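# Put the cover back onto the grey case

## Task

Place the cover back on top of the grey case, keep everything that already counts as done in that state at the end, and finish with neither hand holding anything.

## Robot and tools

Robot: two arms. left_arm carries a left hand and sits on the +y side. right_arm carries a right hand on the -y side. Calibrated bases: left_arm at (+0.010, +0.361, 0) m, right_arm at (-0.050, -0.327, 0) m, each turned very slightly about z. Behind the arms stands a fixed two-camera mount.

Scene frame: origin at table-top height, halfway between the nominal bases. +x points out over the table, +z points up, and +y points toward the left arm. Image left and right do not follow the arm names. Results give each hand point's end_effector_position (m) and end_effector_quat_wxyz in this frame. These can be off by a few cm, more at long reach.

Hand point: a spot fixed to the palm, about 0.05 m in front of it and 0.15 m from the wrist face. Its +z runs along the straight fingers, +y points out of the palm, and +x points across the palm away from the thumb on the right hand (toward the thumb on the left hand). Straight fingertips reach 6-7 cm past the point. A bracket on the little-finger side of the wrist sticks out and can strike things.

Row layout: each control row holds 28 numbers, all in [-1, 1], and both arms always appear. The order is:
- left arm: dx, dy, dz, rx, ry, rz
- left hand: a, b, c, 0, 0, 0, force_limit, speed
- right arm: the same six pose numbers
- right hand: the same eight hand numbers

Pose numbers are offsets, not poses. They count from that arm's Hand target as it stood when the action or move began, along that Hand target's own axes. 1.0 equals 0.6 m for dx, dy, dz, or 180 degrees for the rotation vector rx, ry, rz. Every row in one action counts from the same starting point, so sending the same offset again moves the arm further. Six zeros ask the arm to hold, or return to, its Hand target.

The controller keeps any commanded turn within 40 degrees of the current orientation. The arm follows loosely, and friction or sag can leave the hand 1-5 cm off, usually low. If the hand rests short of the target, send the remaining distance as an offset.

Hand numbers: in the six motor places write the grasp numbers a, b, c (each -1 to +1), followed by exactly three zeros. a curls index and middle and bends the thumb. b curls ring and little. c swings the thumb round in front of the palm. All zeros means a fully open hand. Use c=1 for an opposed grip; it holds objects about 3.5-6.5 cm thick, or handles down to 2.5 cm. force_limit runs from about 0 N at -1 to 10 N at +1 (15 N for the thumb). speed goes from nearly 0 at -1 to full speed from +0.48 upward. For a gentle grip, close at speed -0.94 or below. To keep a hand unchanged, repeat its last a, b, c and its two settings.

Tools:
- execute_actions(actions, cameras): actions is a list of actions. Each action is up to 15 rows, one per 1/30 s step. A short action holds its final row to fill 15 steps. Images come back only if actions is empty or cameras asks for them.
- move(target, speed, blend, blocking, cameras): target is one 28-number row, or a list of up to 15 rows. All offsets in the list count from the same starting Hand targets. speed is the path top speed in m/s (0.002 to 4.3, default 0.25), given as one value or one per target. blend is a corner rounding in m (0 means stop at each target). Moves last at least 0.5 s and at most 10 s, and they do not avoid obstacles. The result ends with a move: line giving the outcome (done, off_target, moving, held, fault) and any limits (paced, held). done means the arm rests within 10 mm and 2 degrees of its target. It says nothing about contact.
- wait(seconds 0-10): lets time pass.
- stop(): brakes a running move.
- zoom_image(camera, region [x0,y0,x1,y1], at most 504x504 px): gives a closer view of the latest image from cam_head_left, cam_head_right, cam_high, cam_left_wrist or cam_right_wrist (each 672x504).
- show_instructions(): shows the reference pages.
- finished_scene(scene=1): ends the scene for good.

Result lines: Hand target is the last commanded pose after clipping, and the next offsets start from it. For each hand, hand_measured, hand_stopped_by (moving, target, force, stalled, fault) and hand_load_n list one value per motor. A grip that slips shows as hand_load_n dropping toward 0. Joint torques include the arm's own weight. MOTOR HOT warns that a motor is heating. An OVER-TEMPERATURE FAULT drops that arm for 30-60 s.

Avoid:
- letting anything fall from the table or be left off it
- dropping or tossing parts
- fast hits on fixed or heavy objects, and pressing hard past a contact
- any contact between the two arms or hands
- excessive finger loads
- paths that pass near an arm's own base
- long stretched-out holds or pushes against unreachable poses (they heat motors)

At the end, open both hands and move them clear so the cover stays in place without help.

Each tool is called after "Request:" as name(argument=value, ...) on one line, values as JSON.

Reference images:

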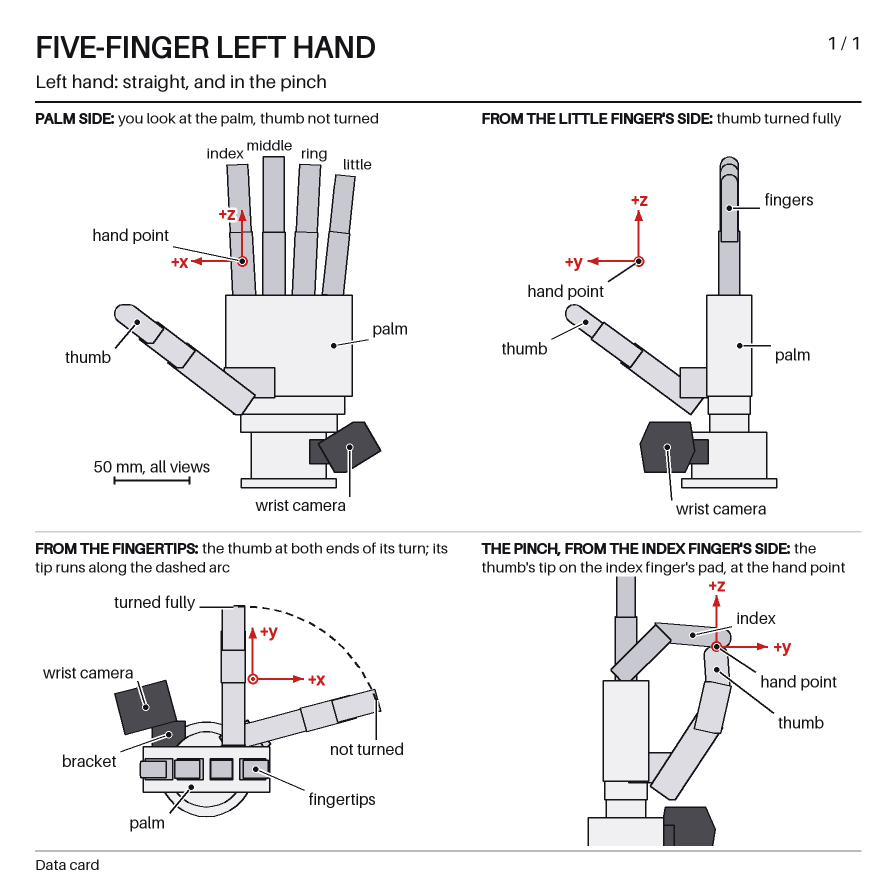

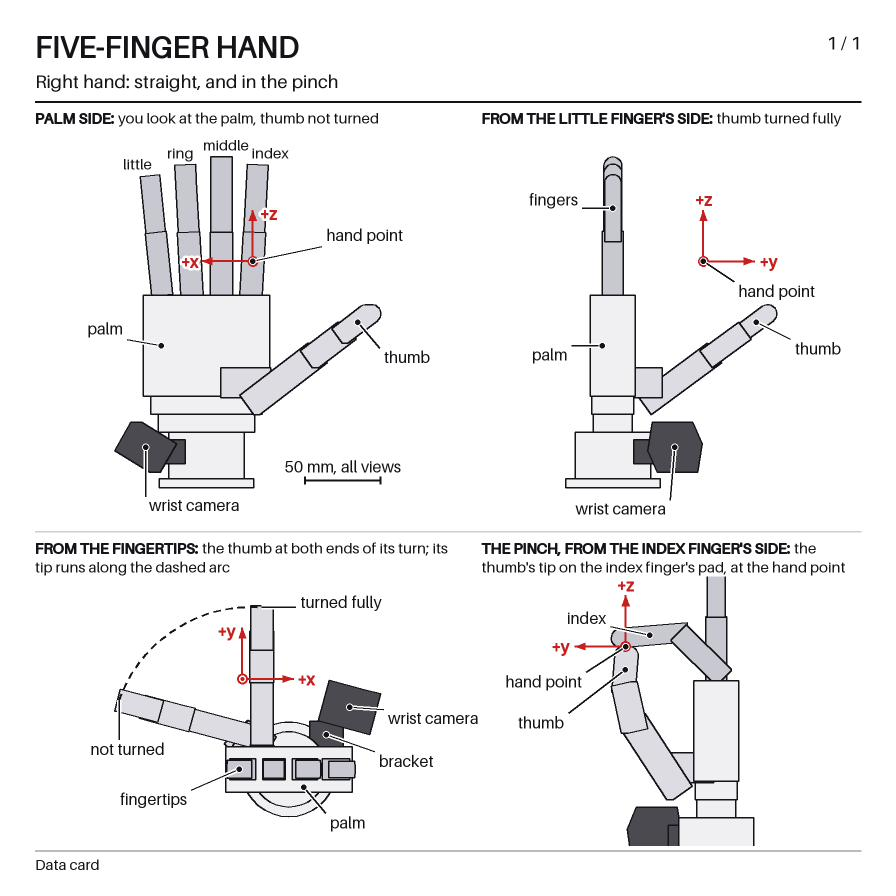

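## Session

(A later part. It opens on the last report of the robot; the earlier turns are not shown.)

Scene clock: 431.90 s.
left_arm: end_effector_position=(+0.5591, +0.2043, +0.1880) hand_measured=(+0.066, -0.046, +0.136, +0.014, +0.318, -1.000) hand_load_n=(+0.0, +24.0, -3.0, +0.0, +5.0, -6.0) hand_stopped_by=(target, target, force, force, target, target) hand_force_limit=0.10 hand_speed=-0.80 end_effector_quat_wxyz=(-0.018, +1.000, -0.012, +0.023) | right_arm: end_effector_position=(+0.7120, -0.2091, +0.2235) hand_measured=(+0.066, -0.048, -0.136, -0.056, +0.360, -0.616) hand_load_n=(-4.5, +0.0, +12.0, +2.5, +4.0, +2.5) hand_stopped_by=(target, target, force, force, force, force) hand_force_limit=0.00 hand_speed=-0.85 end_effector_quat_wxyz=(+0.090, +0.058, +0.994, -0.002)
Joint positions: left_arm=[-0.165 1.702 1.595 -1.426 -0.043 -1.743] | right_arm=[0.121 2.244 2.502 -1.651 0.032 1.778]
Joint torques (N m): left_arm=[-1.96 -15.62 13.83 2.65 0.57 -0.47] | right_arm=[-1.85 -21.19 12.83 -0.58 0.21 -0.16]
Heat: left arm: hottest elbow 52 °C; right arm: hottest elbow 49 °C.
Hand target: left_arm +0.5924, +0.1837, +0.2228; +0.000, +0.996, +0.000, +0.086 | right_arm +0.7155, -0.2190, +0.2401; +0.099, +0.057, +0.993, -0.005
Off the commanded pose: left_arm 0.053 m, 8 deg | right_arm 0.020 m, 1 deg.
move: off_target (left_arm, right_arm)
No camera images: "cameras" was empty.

Request:
move(target=[0,0,0,0,0.02,0,0.65,0.5,1,0,0,0,0.1,-0.8,0.0086,0,0.0322,0,0.02,0,0.66,0.5,1,0,0,0,0.0,-0.85], speed=0.04, cameras=["cam_head_left", "cam_high"])

Scene clock: 434.00 s.
left_arm: end_effector_position=(+0.5590, +0.2042, +0.1893) hand_measured=(+0.066, -0.046, +0.138, +0.014, +0.318, -1.000) hand_load_n=(+0.0, +10.5, -2.0, +6.0, +5.0, +0.0) hand_stopped_by=(target, target, force, force, target, target) hand_force_limit=0.10 hand_speed=-0.80 end_effector_quat_wxyz=(-0.018, +0.999, -0.016, +0.047) | right_arm: end_effector_position=(+0.7119, -0.2092, +0.2219) hand_measured=(+0.066, -0.048, -0.136, -0.056, +0.360, -0.616) hand_load_n=(-6.5, +0.0, +12.5, +0.5, +5.0, +1.0) hand_stopped_by=(target, target, force, force, force, force) hand_force_limit=0.00 hand_speed=-0.85 end_effector_quat_wxyz=(+0.083, +0.059, +0.995, +0.003)
Joint positions: left_arm=[-0.169 1.67 1.552 -1.368 -0.054 -1.739] | right_arm=[0.118 2.261 2.529 -1.674 0.019 1.778]
Joint torques (N m): left_arm=[-1.9 -15.38 12.11 3.63 0.49 -0.55] | right_arm=[-1.9 -20.01 11.67 -0.73 0.16 -0.15]
Heat: left arm: hottest elbow 52 °C; right arm: hottest elbow 49 °C.
Hand target: left_arm +0.5924, +0.1836, +0.2228; +0.000, +0.993, +0.000, +0.117 | right_arm +0.7142, -0.2188, +0.2202; +0.068, +0.057, +0.996, -0.004
Off the commanded pose: left_arm 0.052 m, 9 deg | right_arm 0.010 m, 2 deg.
joint sent to its limit (right arm) — joint 4 (wrist pitch), lower limit. The joint targets still meet the commanded pose.
move: off_target (left_arm)
Images, in order (width x height): cam_head_left 672x504, cam_high 672x504.

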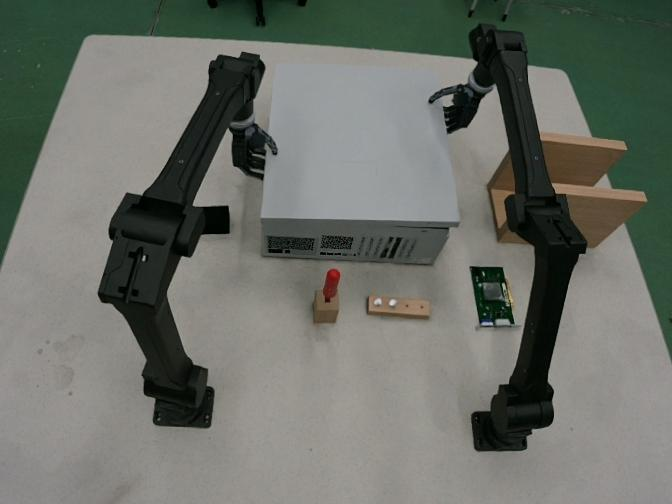

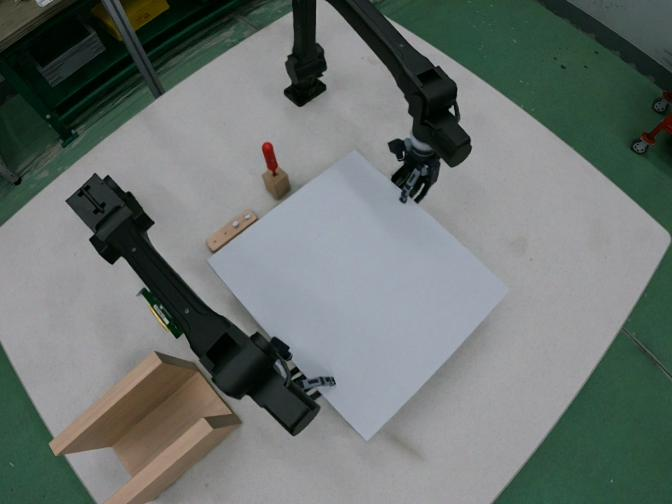

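Request:
move(target=[0,0,0,0,0,0,0.65,0.5,1,0,0,0,0.1,-0.8,-0.0053,0.0011,0.0344,0,0,0,0.66,0.5,1,0,0,0,0.0,-0.85], speed=0.04, cameras=[])

Scene clock: 435.80 s.
left_arm: end_effector_position=(+0.5590, +0.2043, +0.1894) hand_measured=(+0.066, -0.046, +0.138, +0.014, +0.318, -1.000) hand_load_n=(+0.0, +10.5, -2.0, +6.0, +5.0, -0.5) hand_stopped_by=(target, target, force, force, target, target) hand_force_limit=0.10 hand_speed=-0.80 end_effector_quat_wxyz=(-0.019, +0.999, -0.016, +0.047) | right_arm: end_effector_position=(+0.7135, -0.2091, +0.2209) hand_measured=(+0.066, -0.048, -0.136, -0.056, +0.360, -0.616) hand_load_n=(-10.0, +0.0, +13.5, +0.0, +4.0, +0.0) hand_stopped_by=(target, target, force, force, force, force) hand_force_limit=0.00 hand_speed=-0.85 end_effector_quat_wxyz=(+0.081, +0.058, +0.995, +0.004)
Joint positions: left_arm=[-0.169 1.67 1.552 -1.367 -0.054 -1.739] | right_arm=[0.117 2.274 2.55 -1.685 0.016 1.776]
Joint torques (N m): left_arm=[-1.73 -15.33 12.48 3.55 0.49 -0.56] | right_arm=[-1.85 -18.32 11.06 -0.14 0.31 -0.16]
Heat: left arm: hottest elbow 52 °C; right arm: hottest elbow 49 °C.
Hand target: left_arm +0.5924, +0.1837, +0.2229; +0.000, +0.993, +0.000, +0.117 | right_arm +0.7202, -0.2187, +0.2002; +0.068, +0.057, +0.996, -0.004
Off the commanded pose: left_arm 0.052 m, 9 deg | right_arm 0.024 m, 2 deg.
move: off_target (left_arm, right_arm)
No camera images: "cameras" was empty.

Request:
wait(seconds=0.1, cameras=["cam_right_wrist", "cam_left_wrist"])

Scene clock: 438.03 s.
left_arm: end_effector_position=(+0.5590, +0.2043, +0.1894) hand_measured=(+0.066, -0.046, +0.138, +0.014, +0.318, -1.000) hand_load_n=(+0.0, +10.5, -2.0, +6.0, +5.5, +0.0) hand_stopped_by=(target, target, force, force, target, target) hand_force_limit=0.10 hand_speed=-0.80 end_effector_quat_wxyz=(-0.019, +0.999, -0.016, +0.047) | right_arm: end_effector_position=(+0.7136, -0.2091, +0.2208) hand_measured=(+0.066, -0.048, -0.136, -0.056, +0.360, -0.616) hand_load_n=(-9.5, +0.0, +13.0, +0.5, +4.0, +0.0) hand_stopped_by=(target, target, force, force, force, force) hand_force_limit=0.00 hand_speed=-0.85 end_effector_quat_wxyz=(+0.081, +0.058, +0.995, +0.004)
Joint positions: left_arm=[-0.169 1.67 1.552 -1.367 -0.054 -1.739] | right_arm=[0.117 2.274 2.55 -1.685 0.016 1.776]
Joint torques (N m): left_arm=[-2.14 -15.15 12.46 3.64 0.47 -0.55] | right_arm=[-1.73 -18.49 11.04 -0.13 0.31 -0.16]
Heat: left arm: hottest elbow 51 °C; right arm: hottest elbow 49 °C.
Hand target: left_arm +0.5924, +0.1837, +0.2229; +0.000, +0.993, +0.000, +0.117 | right_arm +0.7203, -0.2187, +0.2001; +0.068, +0.057, +0.996, -0.003
Off the commanded pose: left_arm 0.052 m, 9 deg | right_arm 0.024 m, 2 deg.
wait: 0.10 s; at rest from the start
Images, in order (width x height): cam_left_wrist 672x504, cam_right_wrist 672x504.

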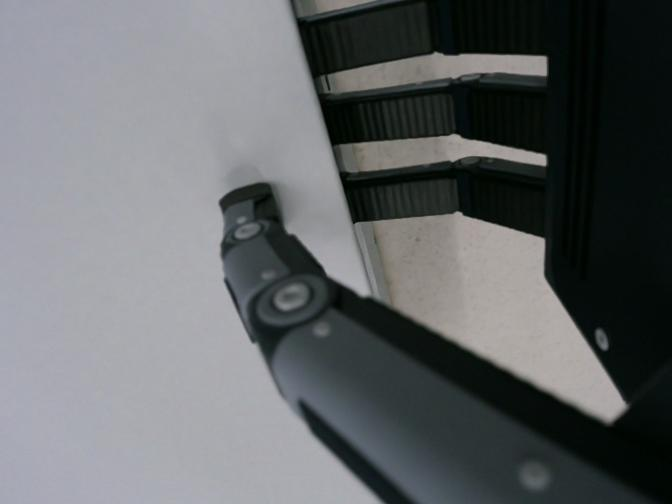

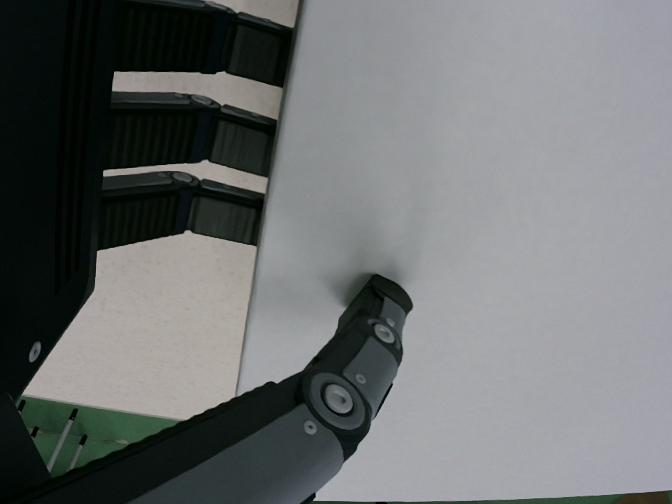

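Request:
move(target=[[0,0,0,0,0,0,0.65,0.5,1,0,0,0,0.1,-0.8,0.0095,0,-0.0578,0,0,0,0.66,0.5,1,0,0,0,0.0,-0.85],[0,0,0,0,0,0,0.65,0.5,1,0,0,0,0.1,-0.8,0.0095,0,-0.0578,0,0,0,0.66,0.5,0.5,0,0,0,0.0,-0.3]], speed=0.04, cameras=["cam_right_wrist"])

Scene clock: 442.03 s.
left_arm: end_effector_position=(+0.5591, +0.2043, +0.1896) hand_measured=(+0.066, -0.046, +0.138, +0.014, +0.318, -1.000) hand_load_n=(+0.0, +10.5, -1.5, +5.5, +5.0, -0.5) hand_stopped_by=(target, target, force, force, target, target) hand_force_limit=0.10 hand_speed=-0.80 end_effector_quat_wxyz=(-0.019, +0.999, -0.016, +0.047) | right_arm: end_effector_position=(+0.7133, -0.2090, +0.2222) hand_measured=(+0.066, -0.048, -0.138, -0.056, +0.480, +0.000) hand_load_n=(-8.0, +0.0, +4.5, +0.0, +0.0, +0.0) hand_stopped_by=(target, target, force, force, target, target) hand_force_limit=0.00 hand_speed=-0.30 end_effector_quat_wxyz=(+0.082, +0.058, +0.995, +0.004)
Joint positions: left_arm=[-0.169 1.669 1.552 -1.367 -0.054 -1.739] | right_arm=[0.117 2.272 2.55 -1.685 0.016 1.776]
Joint torques (N m): left_arm=[-2.02 -14.92 12.18 3.64 0.45 -0.57] | right_arm=[-1.61 -22.89 9.13 -0.27 0.25 -0.11]
Heat: left arm: hottest elbow 50 °C; right arm: hottest elbow 49 °C.
Hand target: left_arm +0.5924, +0.1837, +0.2230; +0.000, +0.993, +0.000, +0.117 | right_arm +0.7100, -0.2175, +0.2337; +0.068, +0.057, +0.996, -0.003
Off the commanded pose: left_arm 0.051 m, 8 deg | right_arm 0.015 m, 2 deg.
joint sent to its limit (right arm) — joint 4 (wrist pitch), lower limit. The joint targets still meet the commanded pose.
move: off_target (left_arm, right_arm); target 2's new numbers were sent with right_arm's hand 0.015 m and 2 deg from that target
Images, in order (width x height): cam_right_wrist 672x504.

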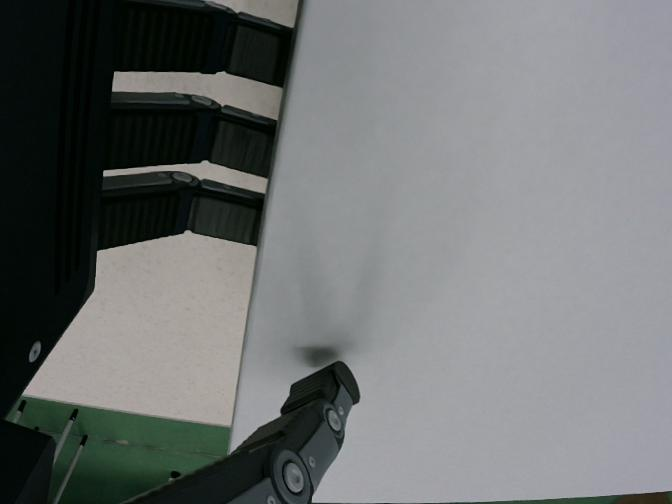

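Request:
move(target=[0,0,0,0,0,0,0.65,0.5,1,0,0,0,0.1,-0.8,-0.0143,-0.022,-0.0115,0,0,0,0.66,0.5,0.5,0,0,0,0.0,-0.3], speed=0.03, cameras=["cam_right_wrist"])

Scene clock: 443.40 s.
left_arm: end_effector_position=(+0.5591, +0.2043, +0.1896) hand_measured=(+0.066, -0.046, +0.138, +0.014, +0.318, -1.000) hand_load_n=(+0.0, +10.5, -1.5, +5.5, +5.0, -0.5) hand_stopped_by=(target, target, force, force, target, target) hand_force_limit=0.10 hand_speed=-0.80 end_effector_quat_wxyz=(-0.019, +0.999, -0.016, +0.047) | right_arm: end_effector_position=(+0.7133, -0.2096, +0.2224) hand_measured=(+0.066, -0.048, -0.138, -0.056, +0.480, +0.000) hand_load_n=(-7.5, +0.0, +4.5, +0.0, +0.0, +0.0) hand_stopped_by=(target, target, force, force, target, target) hand_force_limit=0.00 hand_speed=-0.30 end_effector_quat_wxyz=(+0.082, +0.058, +0.995, +0.006)
Joint positions: left_arm=[-0.169 1.669 1.552 -1.367 -0.054 -1.739] | right_arm=[0.116 2.272 2.55 -1.685 0.013 1.775]
Joint torques (N m): left_arm=[-1.44 -14.68 12.26 3.69 0.48 -0.55] | right_arm=[-3.14 -22.36 11.18 -0.27 0.19 -0.25]
Heat: left arm: hottest elbow 50 °C; right arm: hottest elbow 49 °C.
Hand target: left_arm +0.5924, +0.1837, +0.2230; +0.000, +0.993, +0.000, +0.117 | right_arm +0.7160, -0.2316, +0.2417; +0.068, +0.057, +0.996, -0.003
Off the commanded pose: left_arm 0.051 m, 9 deg | right_arm 0.029 m, 2 deg.
joint sent to its limit (right arm) — joint 4 (wrist pitch), lower limit. The joint targets are off in orientation, not in position.
move: off_target (left_arm, right_arm)
Images, in order (width x height): cam_right_wrist 672x504.

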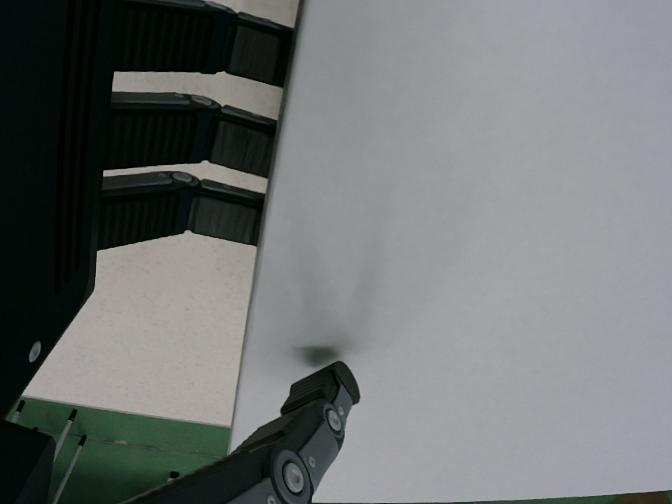

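Request:
move(target=[0,0,0,0,0,0,0.65,0.5,1,0,0,0,0.1,-0.8,-0.002,0,-0.0132,0,0,0,0.66,0.5,0.5,0,0,0,0.0,-0.3], speed=0.03, cameras=[])

Scene clock: 445.00 s.
left_arm: end_effector_position=(+0.5591, +0.2043, +0.1896) hand_measured=(+0.066, -0.046, +0.138, +0.014, +0.318, -1.000) hand_load_n=(+0.0, +10.5, -1.5, +5.5, +5.0, -0.5) hand_stopped_by=(target, target, force, force, target, target) hand_force_limit=0.10 hand_speed=-0.80 end_effector_quat_wxyz=(-0.019, +0.999, -0.016, +0.047) | right_arm: end_effector_position=(+0.7134, -0.2097, +0.2224) hand_measured=(+0.066, -0.048, -0.138, -0.056, +0.480, +0.000) hand_load_n=(-7.0, +0.0, +4.5, +0.0, +0.0, +0.0) hand_stopped_by=(target, target, force, force, target, target) hand_force_limit=0.00 hand_speed=-0.30 end_effector_quat_wxyz=(+0.082, +0.058, +0.995, +0.006)
Joint positions: left_arm=[-0.169 1.669 1.552 -1.367 -0.054 -1.739] | right_arm=[0.115 2.272 2.55 -1.685 0.012 1.774]
Joint torques (N m): left_arm=[-2.78 -14.86 12.08 3.47 0.46 -0.54] | right_arm=[-3.08 -23 11.54 -0.28 0.18 -0.25]
Heat: left arm: hottest elbow 50 °C; right arm: hottest elbow 49 °C.
Hand target: left_arm +0.5924, +0.1837, +0.2230; +0.000, +0.993, +0.000, +0.117 | right_arm +0.7161, -0.2317, +0.2497; +0.068, +0.057, +0.996, -0.003
Off the commanded pose: left_arm 0.051 m, 9 deg | right_arm 0.035 m, 2 deg.
joint sent to its limit (right arm) — joint 4 (wrist pitch), lower limit. The joint targets are off in orientation, not in position.
move: off_target (left_arm, right_arm)
No camera images: "cameras" was empty.

Request:
move(target=[0,0,0,0,0,0,0.65,0.5,1,0,0,0,0.1,-0.8,-0.0007,0.0099,-0.0134,0,0,0,0.66,0.5,0.5,0,0,0,0.0,-0.3], speed=0.03, cameras=[])

Scene clock: 446.67 s.
left_arm: end_effector_position=(+0.5591, +0.2043, +0.1896) hand_measured=(+0.066, -0.046, +0.138, +0.014, +0.318, -1.000) hand_load_n=(+0.0, +10.5, -1.5, +5.5, +5.0, -1.0) hand_stopped_by=(target, target, force, force, target, target) hand_force_limit=0.10 hand_speed=-0.80 end_effector_quat_wxyz=(-0.019, +0.999, -0.016, +0.047) | right_arm: end_effector_position=(+0.7134, -0.2097, +0.2224) hand_measured=(+0.066, -0.048, -0.138, -0.056, +0.480, +0.000) hand_load_n=(-7.5, +0.0, +4.0, +0.5, +0.0, +0.0) hand_stopped_by=(target, target, force, force, target, target) hand_force_limit=0.00 hand_speed=-0.30 end_effector_quat_wxyz=(+0.082, +0.058, +0.995, +0.006)
Joint positions: left_arm=[-0.169 1.669 1.552 -1.367 -0.054 -1.739] | right_arm=[0.115 2.272 2.55 -1.685 0.012 1.774]
Joint torques (N m): left_arm=[-2.61 -15.03 12.25 3.62 0.51 -0.51] | right_arm=[-2.43 -23.59 12.04 -0.28 0.2 -0.16]
Heat: left arm: hottest elbow 50 °C; right arm: hottest elbow 49 °C.
Hand target: left_arm +0.5924, +0.1837, +0.2230; +0.000, +0.993, +0.000, +0.117 | right_arm +0.7162, -0.2258, +0.2577; +0.068, +0.057, +0.996, -0.003
Off the commanded pose: left_arm 0.051 m, 9 deg | right_arm 0.039 m, 2 deg.
joint sent to its limit (right arm) — joint 4 (wrist pitch), lower limit. The joint targets are off in orientation, not in position.
move: off_target (left_arm, right_arm)
No camera images: "cameras" was empty.

Request:
move(target=[0,0,0,0,0,0,0.65,0.5,1,0,0,0,0.1,-0.8,-0.0023,0,-0.0165,0,0,0,0.66,0.5,0.5,0,0,0,0.0,-0.3], speed=0.03, cameras=["cam_head_left"])

Scene clock: 448.47 s.
left_arm: end_effector_position=(+0.5591, +0.2043, +0.1896) hand_measured=(+0.066, -0.046, +0.138, +0.014, +0.318, -1.000) hand_load_n=(+0.0, +10.0, -1.5, +5.5, +5.0, -0.5) hand_stopped_by=(target, target, force, force, target, target) hand_force_limit=0.10 hand_speed=-0.80 end_effector_quat_wxyz=(-0.019, +0.999, -0.016, +0.047) | right_arm: end_effector_position=(+0.7133, -0.2097, +0.2230) hand_measured=(+0.066, -0.048, -0.138, -0.056, +0.480, +0.000) hand_load_n=(-6.0, +0.0, +4.5, +0.5, +0.0, +0.0) hand_stopped_by=(target, target, force, force, target, target) hand_force_limit=0.00 hand_speed=-0.30 end_effector_quat_wxyz=(+0.082, +0.058, +0.995, +0.006)
Joint positions: left_arm=[-0.169 1.669 1.552 -1.367 -0.054 -1.739] | right_arm=[0.115 2.272 2.55 -1.685 0.012 1.774]
Joint torques (N m): left_arm=[-2.14 -14.74 12.29 3.64 0.48 -0.59] | right_arm=[-2.43 -24.23 12.48 -0.27 0.17 -0.15]
Heat: left arm: hottest elbow 50 °C; right arm: hottest elbow 49 °C.
Hand target: left_arm +0.5924, +0.1837, +0.2230; +0.000, +0.993, +0.000, +0.117 | right_arm +0.7162, -0.2258, +0.2678; +0.068, +0.057, +0.996, -0.003
Off the commanded pose: left_arm 0.051 m, 9 deg | right_arm 0.048 m, 2 deg.
joint sent to its limit (right arm) — joint 4 (wrist pitch), lower limit. The joint targets are off in orientation, not in position.
move: off_target (left_arm, right_arm)
Images, in order (width x height): cam_head_left 672x504.

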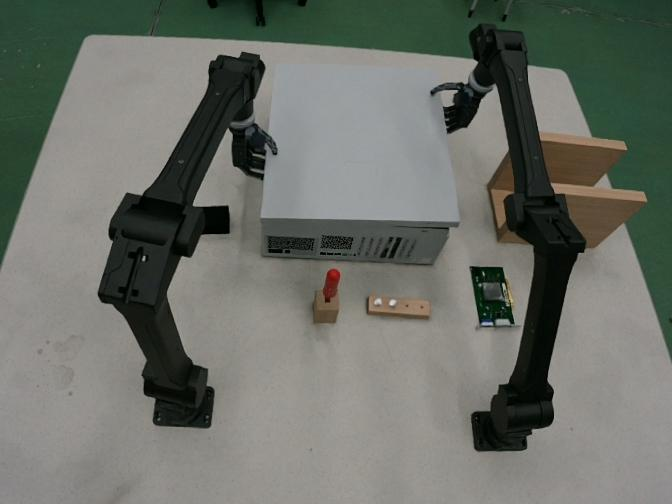

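Request:
move(target=[0,0,0,0,0,0,0.65,0.5,1,0,0,0,0.1,-0.8,-0.0023,0,-0.0165,0,0,0,0.66,0.5,0.5,0,0,0,0.0,-0.3], speed=0.03, cameras=[])

Scene clock: 450.60 s.
left_arm: end_effector_position=(+0.5591, +0.2043, +0.1896) hand_measured=(+0.066, -0.046, +0.138, +0.014, +0.318, -1.000) hand_load_n=(+0.0, +10.5, -1.5, +6.0, +5.0, -0.5) hand_stopped_by=(target, target, force, force, target, target) hand_force_limit=0.10 hand_speed=-0.80 end_effector_quat_wxyz=(-0.019, +0.999, -0.016, +0.047) | right_arm: end_effector_position=(+0.7132, -0.2097, +0.2235) hand_measured=(+0.066, -0.048, -0.138, -0.056, +0.480, +0.000) hand_load_n=(-5.0, +0.0, +4.5, +0.0, -0.5, +0.0) hand_stopped_by=(target, target, force, force, target, target) hand_force_limit=0.00 hand_speed=-0.30 end_effector_quat_wxyz=(+0.082, +0.058, +0.995, +0.006)
Joint positions: left_arm=[-0.169 1.669 1.552 -1.367 -0.054 -1.739] | right_arm=[0.115 2.271 2.55 -1.685 0.012 1.774]
Joint torques (N m): left_arm=[-2.14 -15.27 12.26 3.73 0.46 -0.51] | right_arm=[-2.37 -24.82 12.92 -0.27 0.13 -0.13]
Heat: left arm: hottest elbow 49 °C; right arm: hottest elbow 49 °C.
Hand target: left_arm +0.5924, +0.1837, +0.2230; +0.000, +0.993, +0.000, +0.117 | right_arm +0.7162, -0.2258, +0.2779; +0.068, +0.057, +0.996, -0.004
Off the commanded pose: left_arm 0.051 m, 9 deg | right_arm 0.057 m, 2 deg.
joint sent to its limit (right arm) — joint 4 (wrist pitch), lower limit. The joint targets are off in orientation, not in position.
move: off_target (left_arm, right_arm)
No camera images: "cameras" was empty.

Request:
move(target=[0,0,0,0,0,0,0.65,0.5,1,0,0,0,0.1,-0.8,-0.0027,0,-0.02,0,0,0,0.66,0.5,0.5,0,0,0,0.0,-0.3], speed=0.03, cameras=[])

Scene clock: 452.93 s.
left_arm: end_effector_position=(+0.5591, +0.2043, +0.1896) hand_measured=(+0.066, -0.046, +0.138, +0.014, +0.318, -1.000) hand_load_n=(+0.0, +10.5, -1.5, +6.0, +5.0, -0.5) hand_stopped_by=(target, target, force, force, target, target) hand_force_limit=0.10 hand_speed=-0.80 end_effector_quat_wxyz=(-0.019, +0.999, -0.016, +0.047) | right_arm: end_effector_position=(+0.7130, -0.2097, +0.2241) hand_measured=(+0.066, -0.048, -0.138, -0.056, +0.480, +0.000) hand_load_n=(-3.0, +0.0, +4.5, +0.0, +0.0, +0.0) hand_stopped_by=(target, target, force, force, target, target) hand_force_limit=0.00 hand_speed=-0.30 end_effector_quat_wxyz=(+0.083, +0.058, +0.995, +0.006)
Joint positions: left_arm=[-0.169 1.669 1.552 -1.367 -0.054 -1.739] | right_arm=[0.115 2.27 2.55 -1.686 0.012 1.774]
Joint torques (N m): left_arm=[-1.79 -15.79 12.19 3.69 0.48 -0.52] | right_arm=[-2.43 -25.64 13.45 -0.25 0.08 -0.12]
Heat: left arm: hottest elbow 49 °C; right arm: hottest elbow 49 °C.
Hand target: left_arm +0.5924, +0.1837, +0.2230; +0.000, +0.993, +0.000, +0.117 | right_arm +0.7161, -0.2258, +0.2899; +0.068, +0.057, +0.996, -0.004
Off the commanded pose: left_arm 0.051 m, 9 deg | right_arm 0.068 m, 2 deg.
joint sent to its limit (right arm) — joint 4 (wrist pitch), lower limit. The joint targets are off in position and orientation.
move: off_target (left_arm, right_arm)
No camera images: "cameras" was empty.

Request:
move(target=[0,0,0,0,0,0,0.65,0.5,1,0,0,0,0.1,-0.8,-0.002,-0.0166,-0.009,0,0,0,0.66,0.5,0.5,0,0,0,0.0,-0.3], speed=0.03, cameras=["cam_right_wrist"])

Scene clock: 455.57 s.
left_arm: end_effector_position=(+0.5591, +0.2043, +0.1896) hand_measured=(+0.066, -0.046, +0.138, +0.014, +0.318, -1.000) hand_load_n=(+0.0, +10.5, -1.5, +5.5, +5.0, -0.5) hand_stopped_by=(target, target, force, force, target, target) hand_force_limit=0.10 hand_speed=-0.80 end_effector_quat_wxyz=(-0.019, +0.999, -0.016, +0.047) | right_arm: end_effector_position=(+0.7113, -0.2122, +0.2240) hand_measured=(+0.066, -0.048, -0.138, -0.056, +0.480, +0.000) hand_load_n=(+0.0, +0.0, +4.5, +0.0, +0.0, +0.0) hand_stopped_by=(target, target, force, force, target, target) hand_force_limit=0.00 hand_speed=-0.30 end_effector_quat_wxyz=(+0.080, +0.056, +0.995, +0.005)
Joint positions: left_arm=[-0.169 1.669 1.552 -1.367 -0.054 -1.739] | right_arm=[0.112 2.269 2.55 -1.692 0.012 1.767]
Joint torques (N m): left_arm=[-1.85 -15.38 12.18 3.67 0.48 -0.46] | right_arm=[-3.25 -26.29 13.15 0.02 -0.01 -0.15]
Heat: left arm: hottest elbow 49 °C; right arm: hottest elbow 49 °C.
Hand target: left_arm +0.5924, +0.1837, +0.2230; +0.000, +0.993, +0.000, +0.117 | right_arm +0.7155, -0.2355, +0.2954; +0.068, +0.057, +0.996, -0.003
Off the commanded pose: left_arm 0.051 m, 9 deg | right_arm 0.075 m, 2 deg.
joint sent to its limit (right arm) — joint 4 (wrist pitch), lower limit. The joint targets are off in position and orientation.
move: off_target (left_arm, right_arm)
Images, in order (width x height): cam_right_wrist 672x504.

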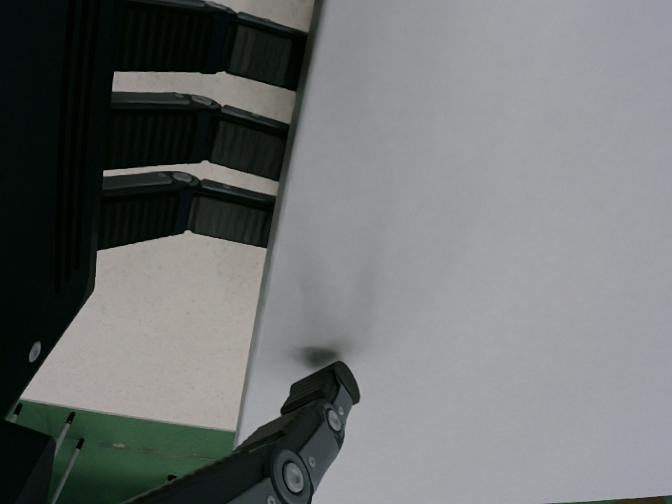

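Request:
move(target=[0,0,0,0,0,0,0.65,0.5,1,0,0,0,0.1,-0.8,-0.001,-0.0083,0,0,0,0,0.66,0.5,0.5,0,0,0,0.0,-0.3], speed=0.03, cameras=["cam_right_wrist"])

Scene clock: 458.27 s.
left_arm: end_effector_position=(+0.5591, +0.2043, +0.1896) hand_measured=(+0.066, -0.046, +0.138, +0.014, +0.318, -1.000) hand_load_n=(+0.0, +11.0, -1.5, +6.0, +4.5, -0.5) hand_stopped_by=(target, target, force, force, target, target) hand_force_limit=0.10 hand_speed=-0.80 end_effector_quat_wxyz=(-0.019, +0.999, -0.016, +0.047) | right_arm: end_effector_position=(+0.7103, -0.2145, +0.2249) hand_measured=(+0.066, -0.048, -0.138, -0.056, +0.480, +0.000) hand_load_n=(+0.0, +0.0, +5.0, +0.0, +0.0, +0.0) hand_stopped_by=(target, target, force, force, target, target) hand_force_limit=0.00 hand_speed=-0.30 end_effector_quat_wxyz=(+0.079, +0.053, +0.995, +0.005)
Joint positions: left_arm=[-0.169 1.669 1.552 -1.367 -0.054 -1.739] | right_arm=[0.108 2.268 2.55 -1.695 0.011 1.756]
Joint torques (N m): left_arm=[-2.78 -15.09 12.3 3.66 0.5 -0.54] | right_arm=[-3.6 -26.29 13.04 0.13 -0.02 -0.11]
Heat: left arm: hottest elbow 49 °C; right arm: hottest elbow 49 °C.
Hand target: left_arm +0.5924, +0.1837, +0.2230; +0.000, +0.993, +0.000, +0.117 | right_arm +0.7155, -0.2407, +0.2954; +0.068, +0.057, +0.996, -0.003
Off the commanded pose: left_arm 0.051 m, 9 deg | right_arm 0.075 m, 2 deg.
joint sent to its limit (right arm) — joint 4 (wrist pitch), lower limit. The joint targets are off in position and orientation.
move: off_target (left_arm, right_arm)
Images, in order (width x height): cam_right_wrist 672x504.

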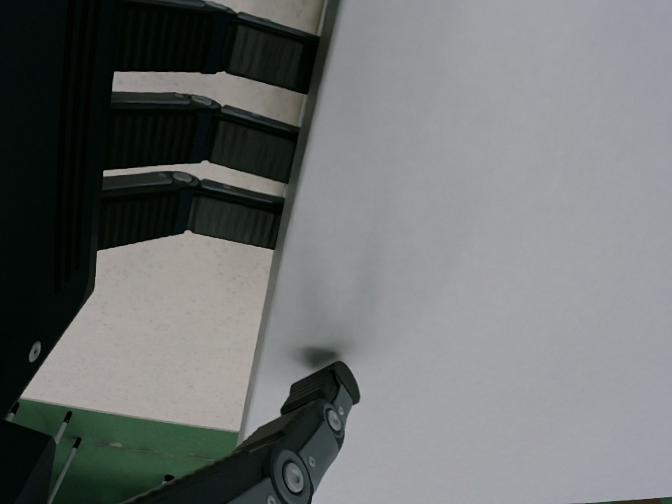

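Request:
move(target=[0,0,0,0,0,0,0.65,0.5,1,0,0,0,0.1,-0.8,0.015,0.0207,0.141,0,0,0,0.66,0.5,0.5,0,0,0,0.0,-0.3], speed=0.06, cameras=["cam_head_left", "cam_right_wrist"])

Scene clock: 460.80 s.
left_arm: end_effector_position=(+0.5592, +0.2041, +0.1896) hand_measured=(+0.066, -0.046, +0.138, +0.014, +0.318, -1.000) hand_load_n=(+0.0, +8.5, -1.5, +4.0, +5.5, -1.0) hand_stopped_by=(target, target, force, force, target, target) hand_force_limit=0.10 hand_speed=-0.80 end_effector_quat_wxyz=(-0.020, +0.999, -0.016, +0.048) | right_arm: end_effector_position=(+0.7109, -0.2151, +0.2129) hand_measured=(+0.066, -0.048, -0.138, -0.056, +0.480, +0.000) hand_load_n=(+0.0, -7.0, +4.0, +0.0, +0.0, +0.0) hand_stopped_by=(target, target, force, force, target, target) hand_force_limit=0.00 hand_speed=-0.30 end_effector_quat_wxyz=(+0.070, +0.053, +0.996, +0.003)
Joint positions: left_arm=[-0.17 1.669 1.552 -1.366 -0.057 -1.739] | right_arm=[0.108 2.283 2.55 -1.698 0.013 1.755]
Joint torques (N m): left_arm=[-2.32 -15.03 12.26 3.34 0.6 -0.53] | right_arm=[-2.2 -20.19 11.23 0.23 0.35 -0.09]
Heat: left arm: hottest elbow 48 °C; right arm: hottest elbow 49 °C.
Hand target: left_arm +0.5924, +0.1837, +0.2229; +0.000, +0.993, +0.000, +0.117 | right_arm +0.7194, -0.2286, +0.2105; +0.068, +0.057, +0.996, -0.003
Off the commanded pose: left_arm 0.051 m, 8 deg | right_arm 0.016 m, 1 deg.
joint sent to its limit (right arm) — joint 4 (wrist pitch), lower limit. The joint targets still meet the commanded pose.
move: off_target (left_arm, right_arm)
Images, in order (width x height): cam_head_left 672x504, cam_right_wrist 672x504.

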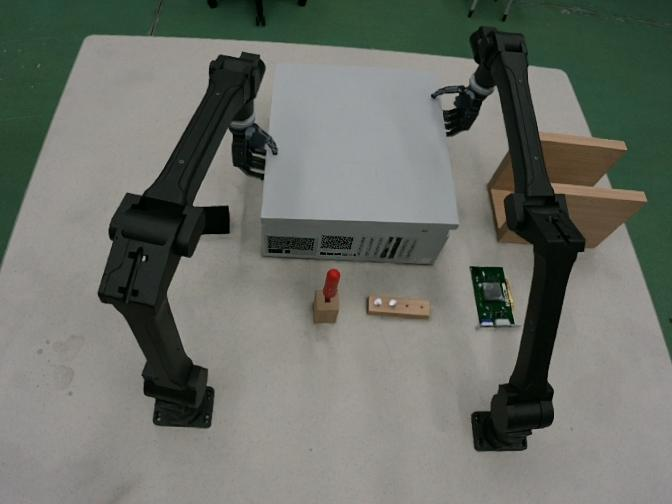

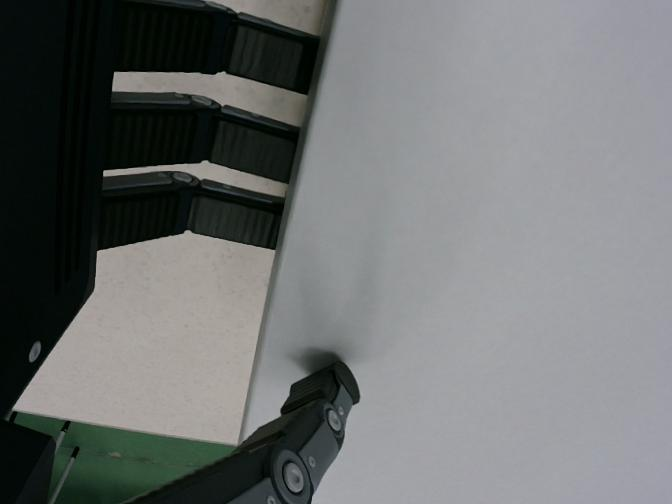

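Request:
move(target=[0,0,0,0,0,0,0.65,0.5,1,0,0,0,0.1,-0.8,-0.0007,-0.0066,0,0,0,-0.04,0.66,0.5,0.5,0,0,0,0.0,-0.3], speed=0.04, cameras=["cam_right_wrist"])

Scene clock: 464.43 s.
left_arm: end_effector_position=(+0.5602, +0.2042, +0.1897) hand_measured=(+0.066, -0.046, +0.138, +0.014, +0.316, -1.000) hand_load_n=(+0.0, +6.0, -0.5, +3.0, +2.5, -2.0) hand_stopped_by=(target, target, force, force, target, target) hand_force_limit=0.10 hand_speed=-0.80 end_effector_quat_wxyz=(-0.020, +0.998, -0.016, +0.050) | right_arm: end_effector_position=(+0.7102, -0.2185, +0.2037) hand_measured=(+0.066, -0.048, -0.138, -0.056, +0.480, +0.000) hand_load_n=(+0.0, +0.0, -4.0, +0.0, +0.0, +0.0) hand_stopped_by=(target, target, force, force, target, target) hand_force_limit=0.00 hand_speed=-0.30 end_effector_quat_wxyz=(+0.069, -0.003, +0.998, -0.001)
Joint positions: left_arm=[-0.17 1.669 1.552 -1.363 -0.058 -1.739] | right_arm=[0.096 2.308 2.573 -1.699 0.01 1.633]
Joint torques (N m): left_arm=[-2.73 -14.8 12.21 3.63 0.64 -0.54] | right_arm=[-2.2 -20.84 11.99 0.29 0.34 -0.22]
Heat: left arm: hottest elbow 48 °C; right arm: hottest elbow 49 °C.
Hand target: left_arm +0.5924, +0.1837, +0.2228; +0.000, +0.993, +0.000, +0.117 | right_arm +0.7193, -0.2324, +0.2103; +0.067, -0.006, +0.998, -0.008
Off the commanded pose: left_arm 0.051 m, 8 deg | right_arm 0.018 m, 1 deg.
joint sent to its limit (right arm) — joint 4 (wrist pitch), lower limit. The joint targets still meet the commanded pose.
move: off_target (left_arm, right_arm)
Images, in order (width x height): cam_right_wrist 672x504.

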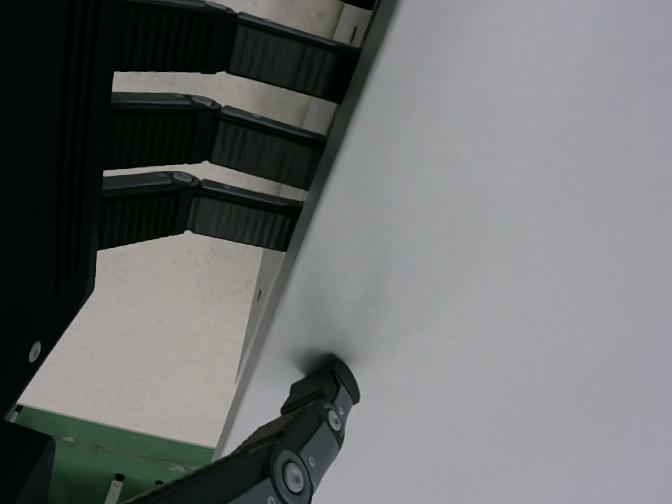

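Request:
wait(seconds=0.1, cameras=["cam_head_left", "cam_high", "cam_head_right"])

Request:
zoom_image(camera="cam_head_left", region=[370, 200, 470, 275])

Request:
zoom_image(camera="cam_head_left", region=[250, 190, 350, 265])

Request:
zoom_image(camera="cam_high", region=[280, 340, 420, 450])

Request:
zoom_image(camera="cam_high", region=[420, 260, 520, 360])

Scene clock: 465.10 s.
left_arm: end_effector_position=(+0.5602, +0.2042, +0.1897) hand_measured=(+0.066, -0.046, +0.138, +0.014, +0.316, -1.000) hand_load_n=(+0.0, +6.0, -0.5, +2.5, +2.5, -2.0) hand_stopped_by=(target, target, force, force, target, target) hand_force_limit=0.10 hand_speed=-0.80 end_effector_quat_wxyz=(-0.020, +0.998, -0.016, +0.050) | right_arm: end_effector_position=(+0.7102, -0.2185, +0.2037) hand_measured=(+0.066, -0.048, -0.138, -0.056, +0.480, +0.000) hand_load_n=(+0.0, +0.0, -4.0, +0.0, +0.0, +0.0) hand_stopped_by=(target, target, force, force, target, target) hand_force_limit=0.00 hand_speed=-0.30 end_effector_quat_wxyz=(+0.069, -0.003, +0.998, -0.001)
Joint positions: left_arm=[-0.17 1.669 1.552 -1.363 -0.058 -1.739] | right_arm=[0.096 2.308 2.573 -1.699 0.01 1.633]
Joint torques (N m): left_arm=[-1.67 -14.92 12.3 3.59 0.59 -0.51] | right_arm=[-2.2 -20.89 12 0.28 0.34 -0.21]
Heat: left arm: hottest elbow 48 °C; right arm: hottest elbow 49 °C.
Hand target: left_arm +0.5924, +0.1837, +0.2228; +0.000, +0.993, +0.000, +0.117 | right_arm +0.7193, -0.2324, +0.2103; +0.067, -0.006, +0.998, -0.008
Off the commanded pose: left_arm 0.051 m, 8 deg | right_arm 0.018 m, 1 deg.
wait: 0.10 s; at rest from the start
Images, in order (width x height): cam_head_left 672x504, cam_head_right 672x504, cam_high 672x504.

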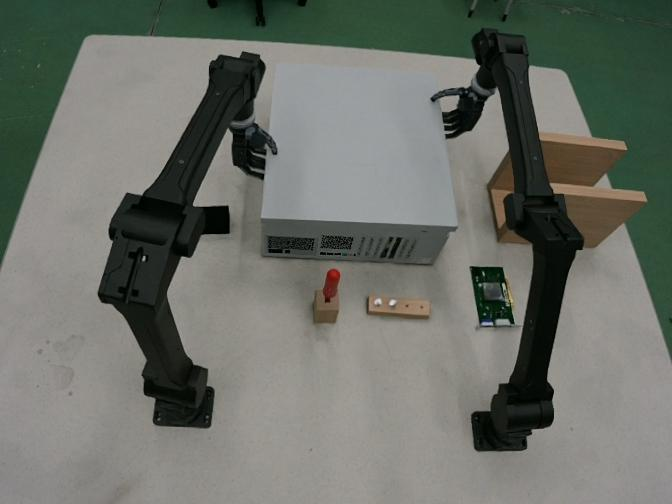

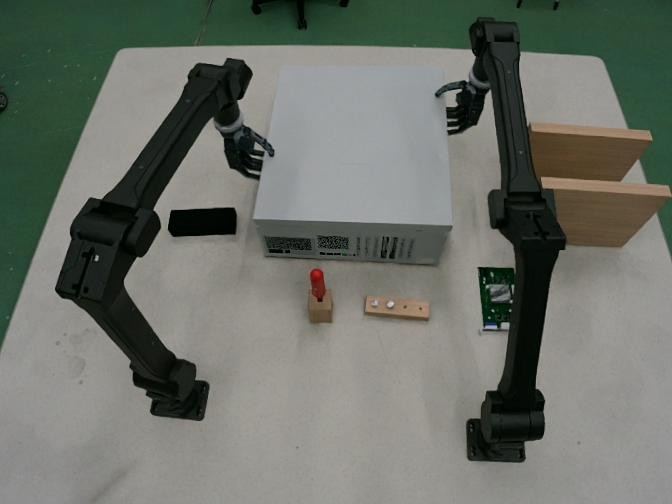

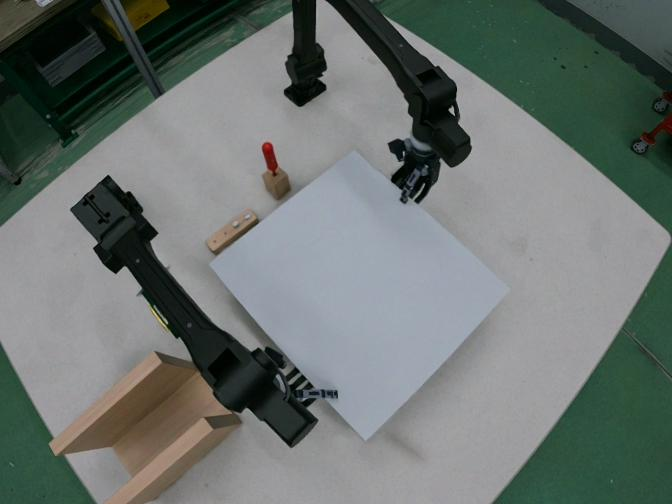

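Scaled by 5.040 from the camera's 672x504 image, which has a finer 960x720 frame.

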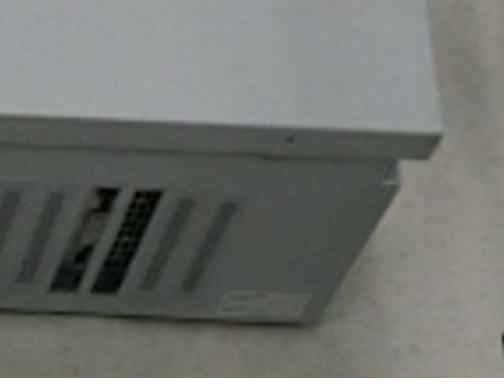

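Scaled by 5.040 from the camera's 672x504 image, which has a finer 960x720 frame.

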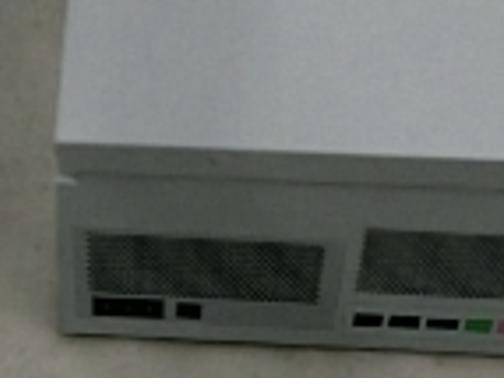

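Scaled by 3.600 from the camera's 672x504 image, which has a finer 960x720 frame.

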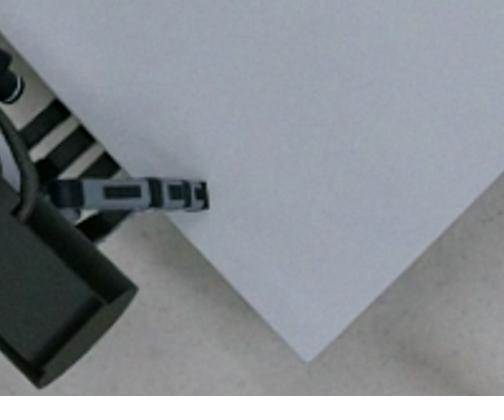

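Scaled by 5.040 from the camera's 672x504 image, which has a finer 960x720 frame.

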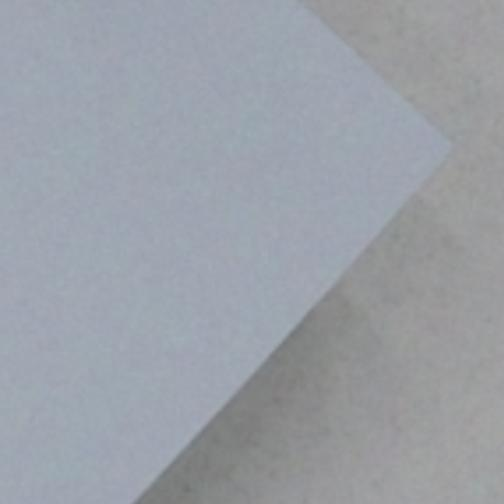

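Request:
move(target=[0,0.01,0,0,0,0,0.65,0.5,1,0,0,0,0.1,-0.8,0,0,0,0,0,0,0.66,0.5,0.5,0,0,0,0.0,-0.3], speed=0.04, cameras=["cam_right_wrist"])

Scene clock: 468.87 s.
left_arm: end_effector_position=(+0.5601, +0.2039, +0.1898) hand_measured=(+0.066, -0.046, +0.138, +0.014, +0.316, -1.000) hand_load_n=(+0.0, +6.5, -0.5, +3.0, +2.0, -2.0) hand_stopped_by=(target, target, force, force, target, target) hand_force_limit=0.10 hand_speed=-0.80 end_effector_quat_wxyz=(-0.022, +0.998, -0.016, +0.051) | right_arm: end_effector_position=(+0.7102, -0.2185, +0.2037) hand_measured=(+0.066, -0.048, -0.138, -0.056, +0.480, +0.000) hand_load_n=(+0.0, +0.0, -4.0, +0.0, +0.0, +0.0) hand_stopped_by=(target, target, force, force, target, target) hand_force_limit=0.00 hand_speed=-0.30 end_effector_quat_wxyz=(+0.069, -0.003, +0.998, -0.001)
Joint positions: left_arm=[-0.172 1.669 1.552 -1.363 -0.062 -1.739] | right_arm=[0.096 2.308 2.573 -1.699 0.01 1.633]
Joint torques (N m): left_arm=[-2.26 -14.39 12.66 3.45 0.73 -0.64] | right_arm=[-2.26 -20.89 11.99 0.29 0.33 -0.21]
Heat: left arm: hottest elbow 48 °C; right arm: hottest elbow 49 °C.
Hand target: left_arm +0.5924, +0.1778, +0.2228; +0.000, +0.993, +0.000, +0.117 | right_arm +0.7193, -0.2324, +0.2103; +0.067, -0.006, +0.998, -0.008
Off the commanded pose: left_arm 0.053 m, 8 deg | right_arm 0.018 m, 1 deg.
joint sent to its limit (right arm) — joint 4 (wrist pitch), lower limit. The joint targets still meet the commanded pose.
move: off_target (left_arm, right_arm)
Images, in order (width x height): cam_right_wrist 672x504.

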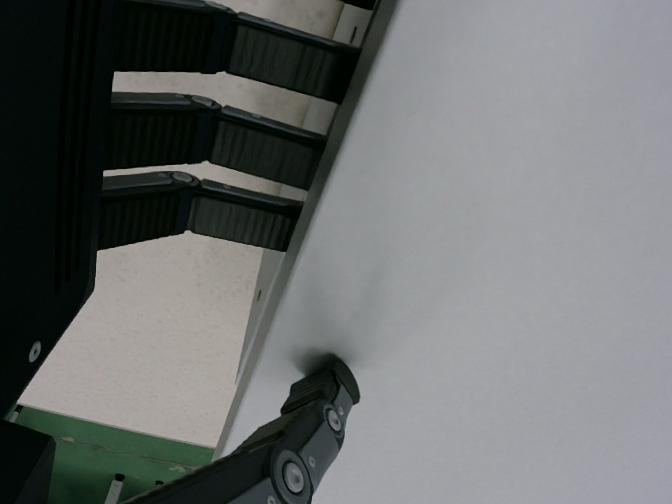

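Request:
move(target=[0,0.0133,0,0,0,0,0.65,0.5,1,0,0,0,0.1,-0.8,0,0,0,0,0,0,0.66,0.5,0.5,0,0,0,0.0,-0.3], speed=0.04, cameras=["cam_left_wrist", "cam_right_wrist"])

Scene clock: 469.83 s.
left_arm: end_effector_position=(+0.5601, +0.2034, +0.1897) hand_measured=(+0.066, -0.046, +0.138, +0.014, +0.316, -1.000) hand_load_n=(+0.0, +7.0, +0.0, +3.5, +1.5, -3.0) hand_stopped_by=(target, target, force, force, target, target) hand_force_limit=0.10 hand_speed=-0.80 end_effector_quat_wxyz=(-0.025, +0.998, -0.015, +0.051) | right_arm: end_effector_position=(+0.7102, -0.2185, +0.2037) hand_measured=(+0.066, -0.048, -0.138, -0.056, +0.480, +0.000) hand_load_n=(+0.0, +0.0, -4.0, +0.0, +0.0, -0.5) hand_stopped_by=(target, target, force, force, target, target) hand_force_limit=0.00 hand_speed=-0.30 end_effector_quat_wxyz=(+0.069, -0.003, +0.998, -0.001)
Joint positions: left_arm=[-0.176 1.669 1.552 -1.363 -0.069 -1.745] | right_arm=[0.096 2.308 2.573 -1.699 0.01 1.633]
Joint torques (N m): left_arm=[-3.49 -14.21 13.14 3.4 0.91 -0.74] | right_arm=[-2.32 -20.89 11.99 0.29 0.34 -0.21]
Heat: left arm: hottest elbow 48 °C; right arm: hottest elbow 49 °C.
Hand target: left_arm +0.5923, +0.1697, +0.2229; +0.000, +0.993, +0.000, +0.117 | right_arm +0.7193, -0.2324, +0.2103; +0.067, -0.006, +0.998, -0.008
Off the commanded pose: left_arm 0.057 m, 8 deg | right_arm 0.018 m, 1 deg.
joint sent to its limit (right arm) — joint 4 (wrist pitch), lower limit. The joint targets still meet the commanded pose.
move: off_target (left_arm, right_arm)
Images, in order (width x height): cam_left_wrist 672x504, cam_right_wrist 672x504.

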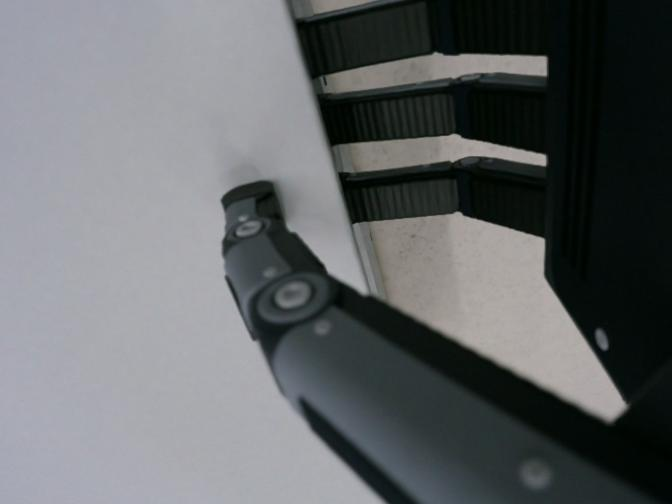

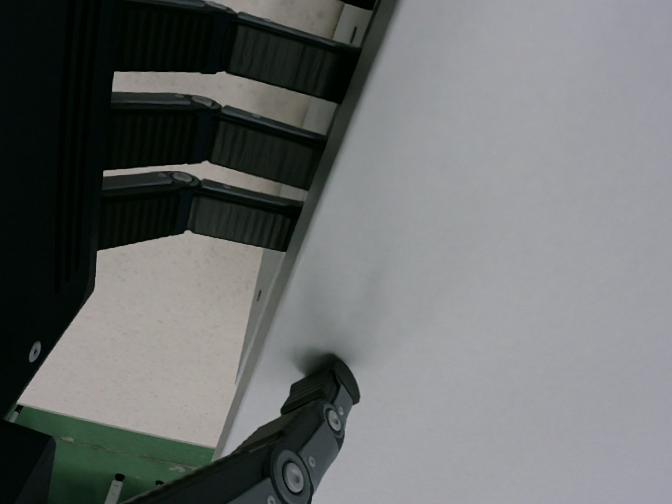

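Request:
move(target=[-0.0015,-0.02,0.0065,0,-0.02,0,0.65,0.5,1,0,0,0,0.1,-0.8,0,0,0,0,0,0,0.66,0.5,0.5,0,0,0,0.0,-0.3], speed=0.04, cameras=[])

Scene clock: 472.13 s.
left_arm: end_effector_position=(+0.5597, +0.2037, +0.1889) hand_measured=(+0.066, -0.046, +0.138, +0.014, +0.316, -1.000) hand_load_n=(+0.0, +8.5, -0.5, +2.0, +2.5, -3.5) hand_stopped_by=(target, target, force, force, target, target) hand_force_limit=0.10 hand_speed=-0.80 end_effector_quat_wxyz=(-0.022, +0.999, -0.014, +0.046) | right_arm: end_effector_position=(+0.7102, -0.2185, +0.2037) hand_measured=(+0.066, -0.048, -0.138, -0.056, +0.480, +0.000) hand_load_n=(+0.0, +0.0, -4.0, +0.0, +0.0, +0.0) hand_stopped_by=(target, target, force, force, target, target) hand_force_limit=0.00 hand_speed=-0.30 end_effector_quat_wxyz=(+0.069, -0.003, +0.998, -0.001)
Joint positions: left_arm=[-0.173 1.674 1.557 -1.372 -0.062 -1.745] | right_arm=[0.096 2.308 2.573 -1.699 0.01 1.633]
Joint torques (N m): left_arm=[-2.02 -13.16 16.18 1.35 1.22 -0.47] | right_arm=[-2.26 -20.95 11.99 0.29 0.35 -0.21]
Heat: left arm: hottest elbow 48 °C; right arm: hottest elbow 49 °C.
Hand target: left_arm +0.5924, +0.1817, +0.2188; +0.000, +0.996, +0.000, +0.086 | right_arm +0.7193, -0.2324, +0.2103; +0.067, -0.006, +0.998, -0.008
Off the commanded pose: left_arm 0.050 m, 5 deg | right_arm 0.018 m, 1 deg.
joint sent to its limit (right arm) — joint 4 (wrist pitch), lower limit. The joint targets still meet the commanded pose.
move: off_target (left_arm, right_arm)
No camera images: "cameras" was empty.


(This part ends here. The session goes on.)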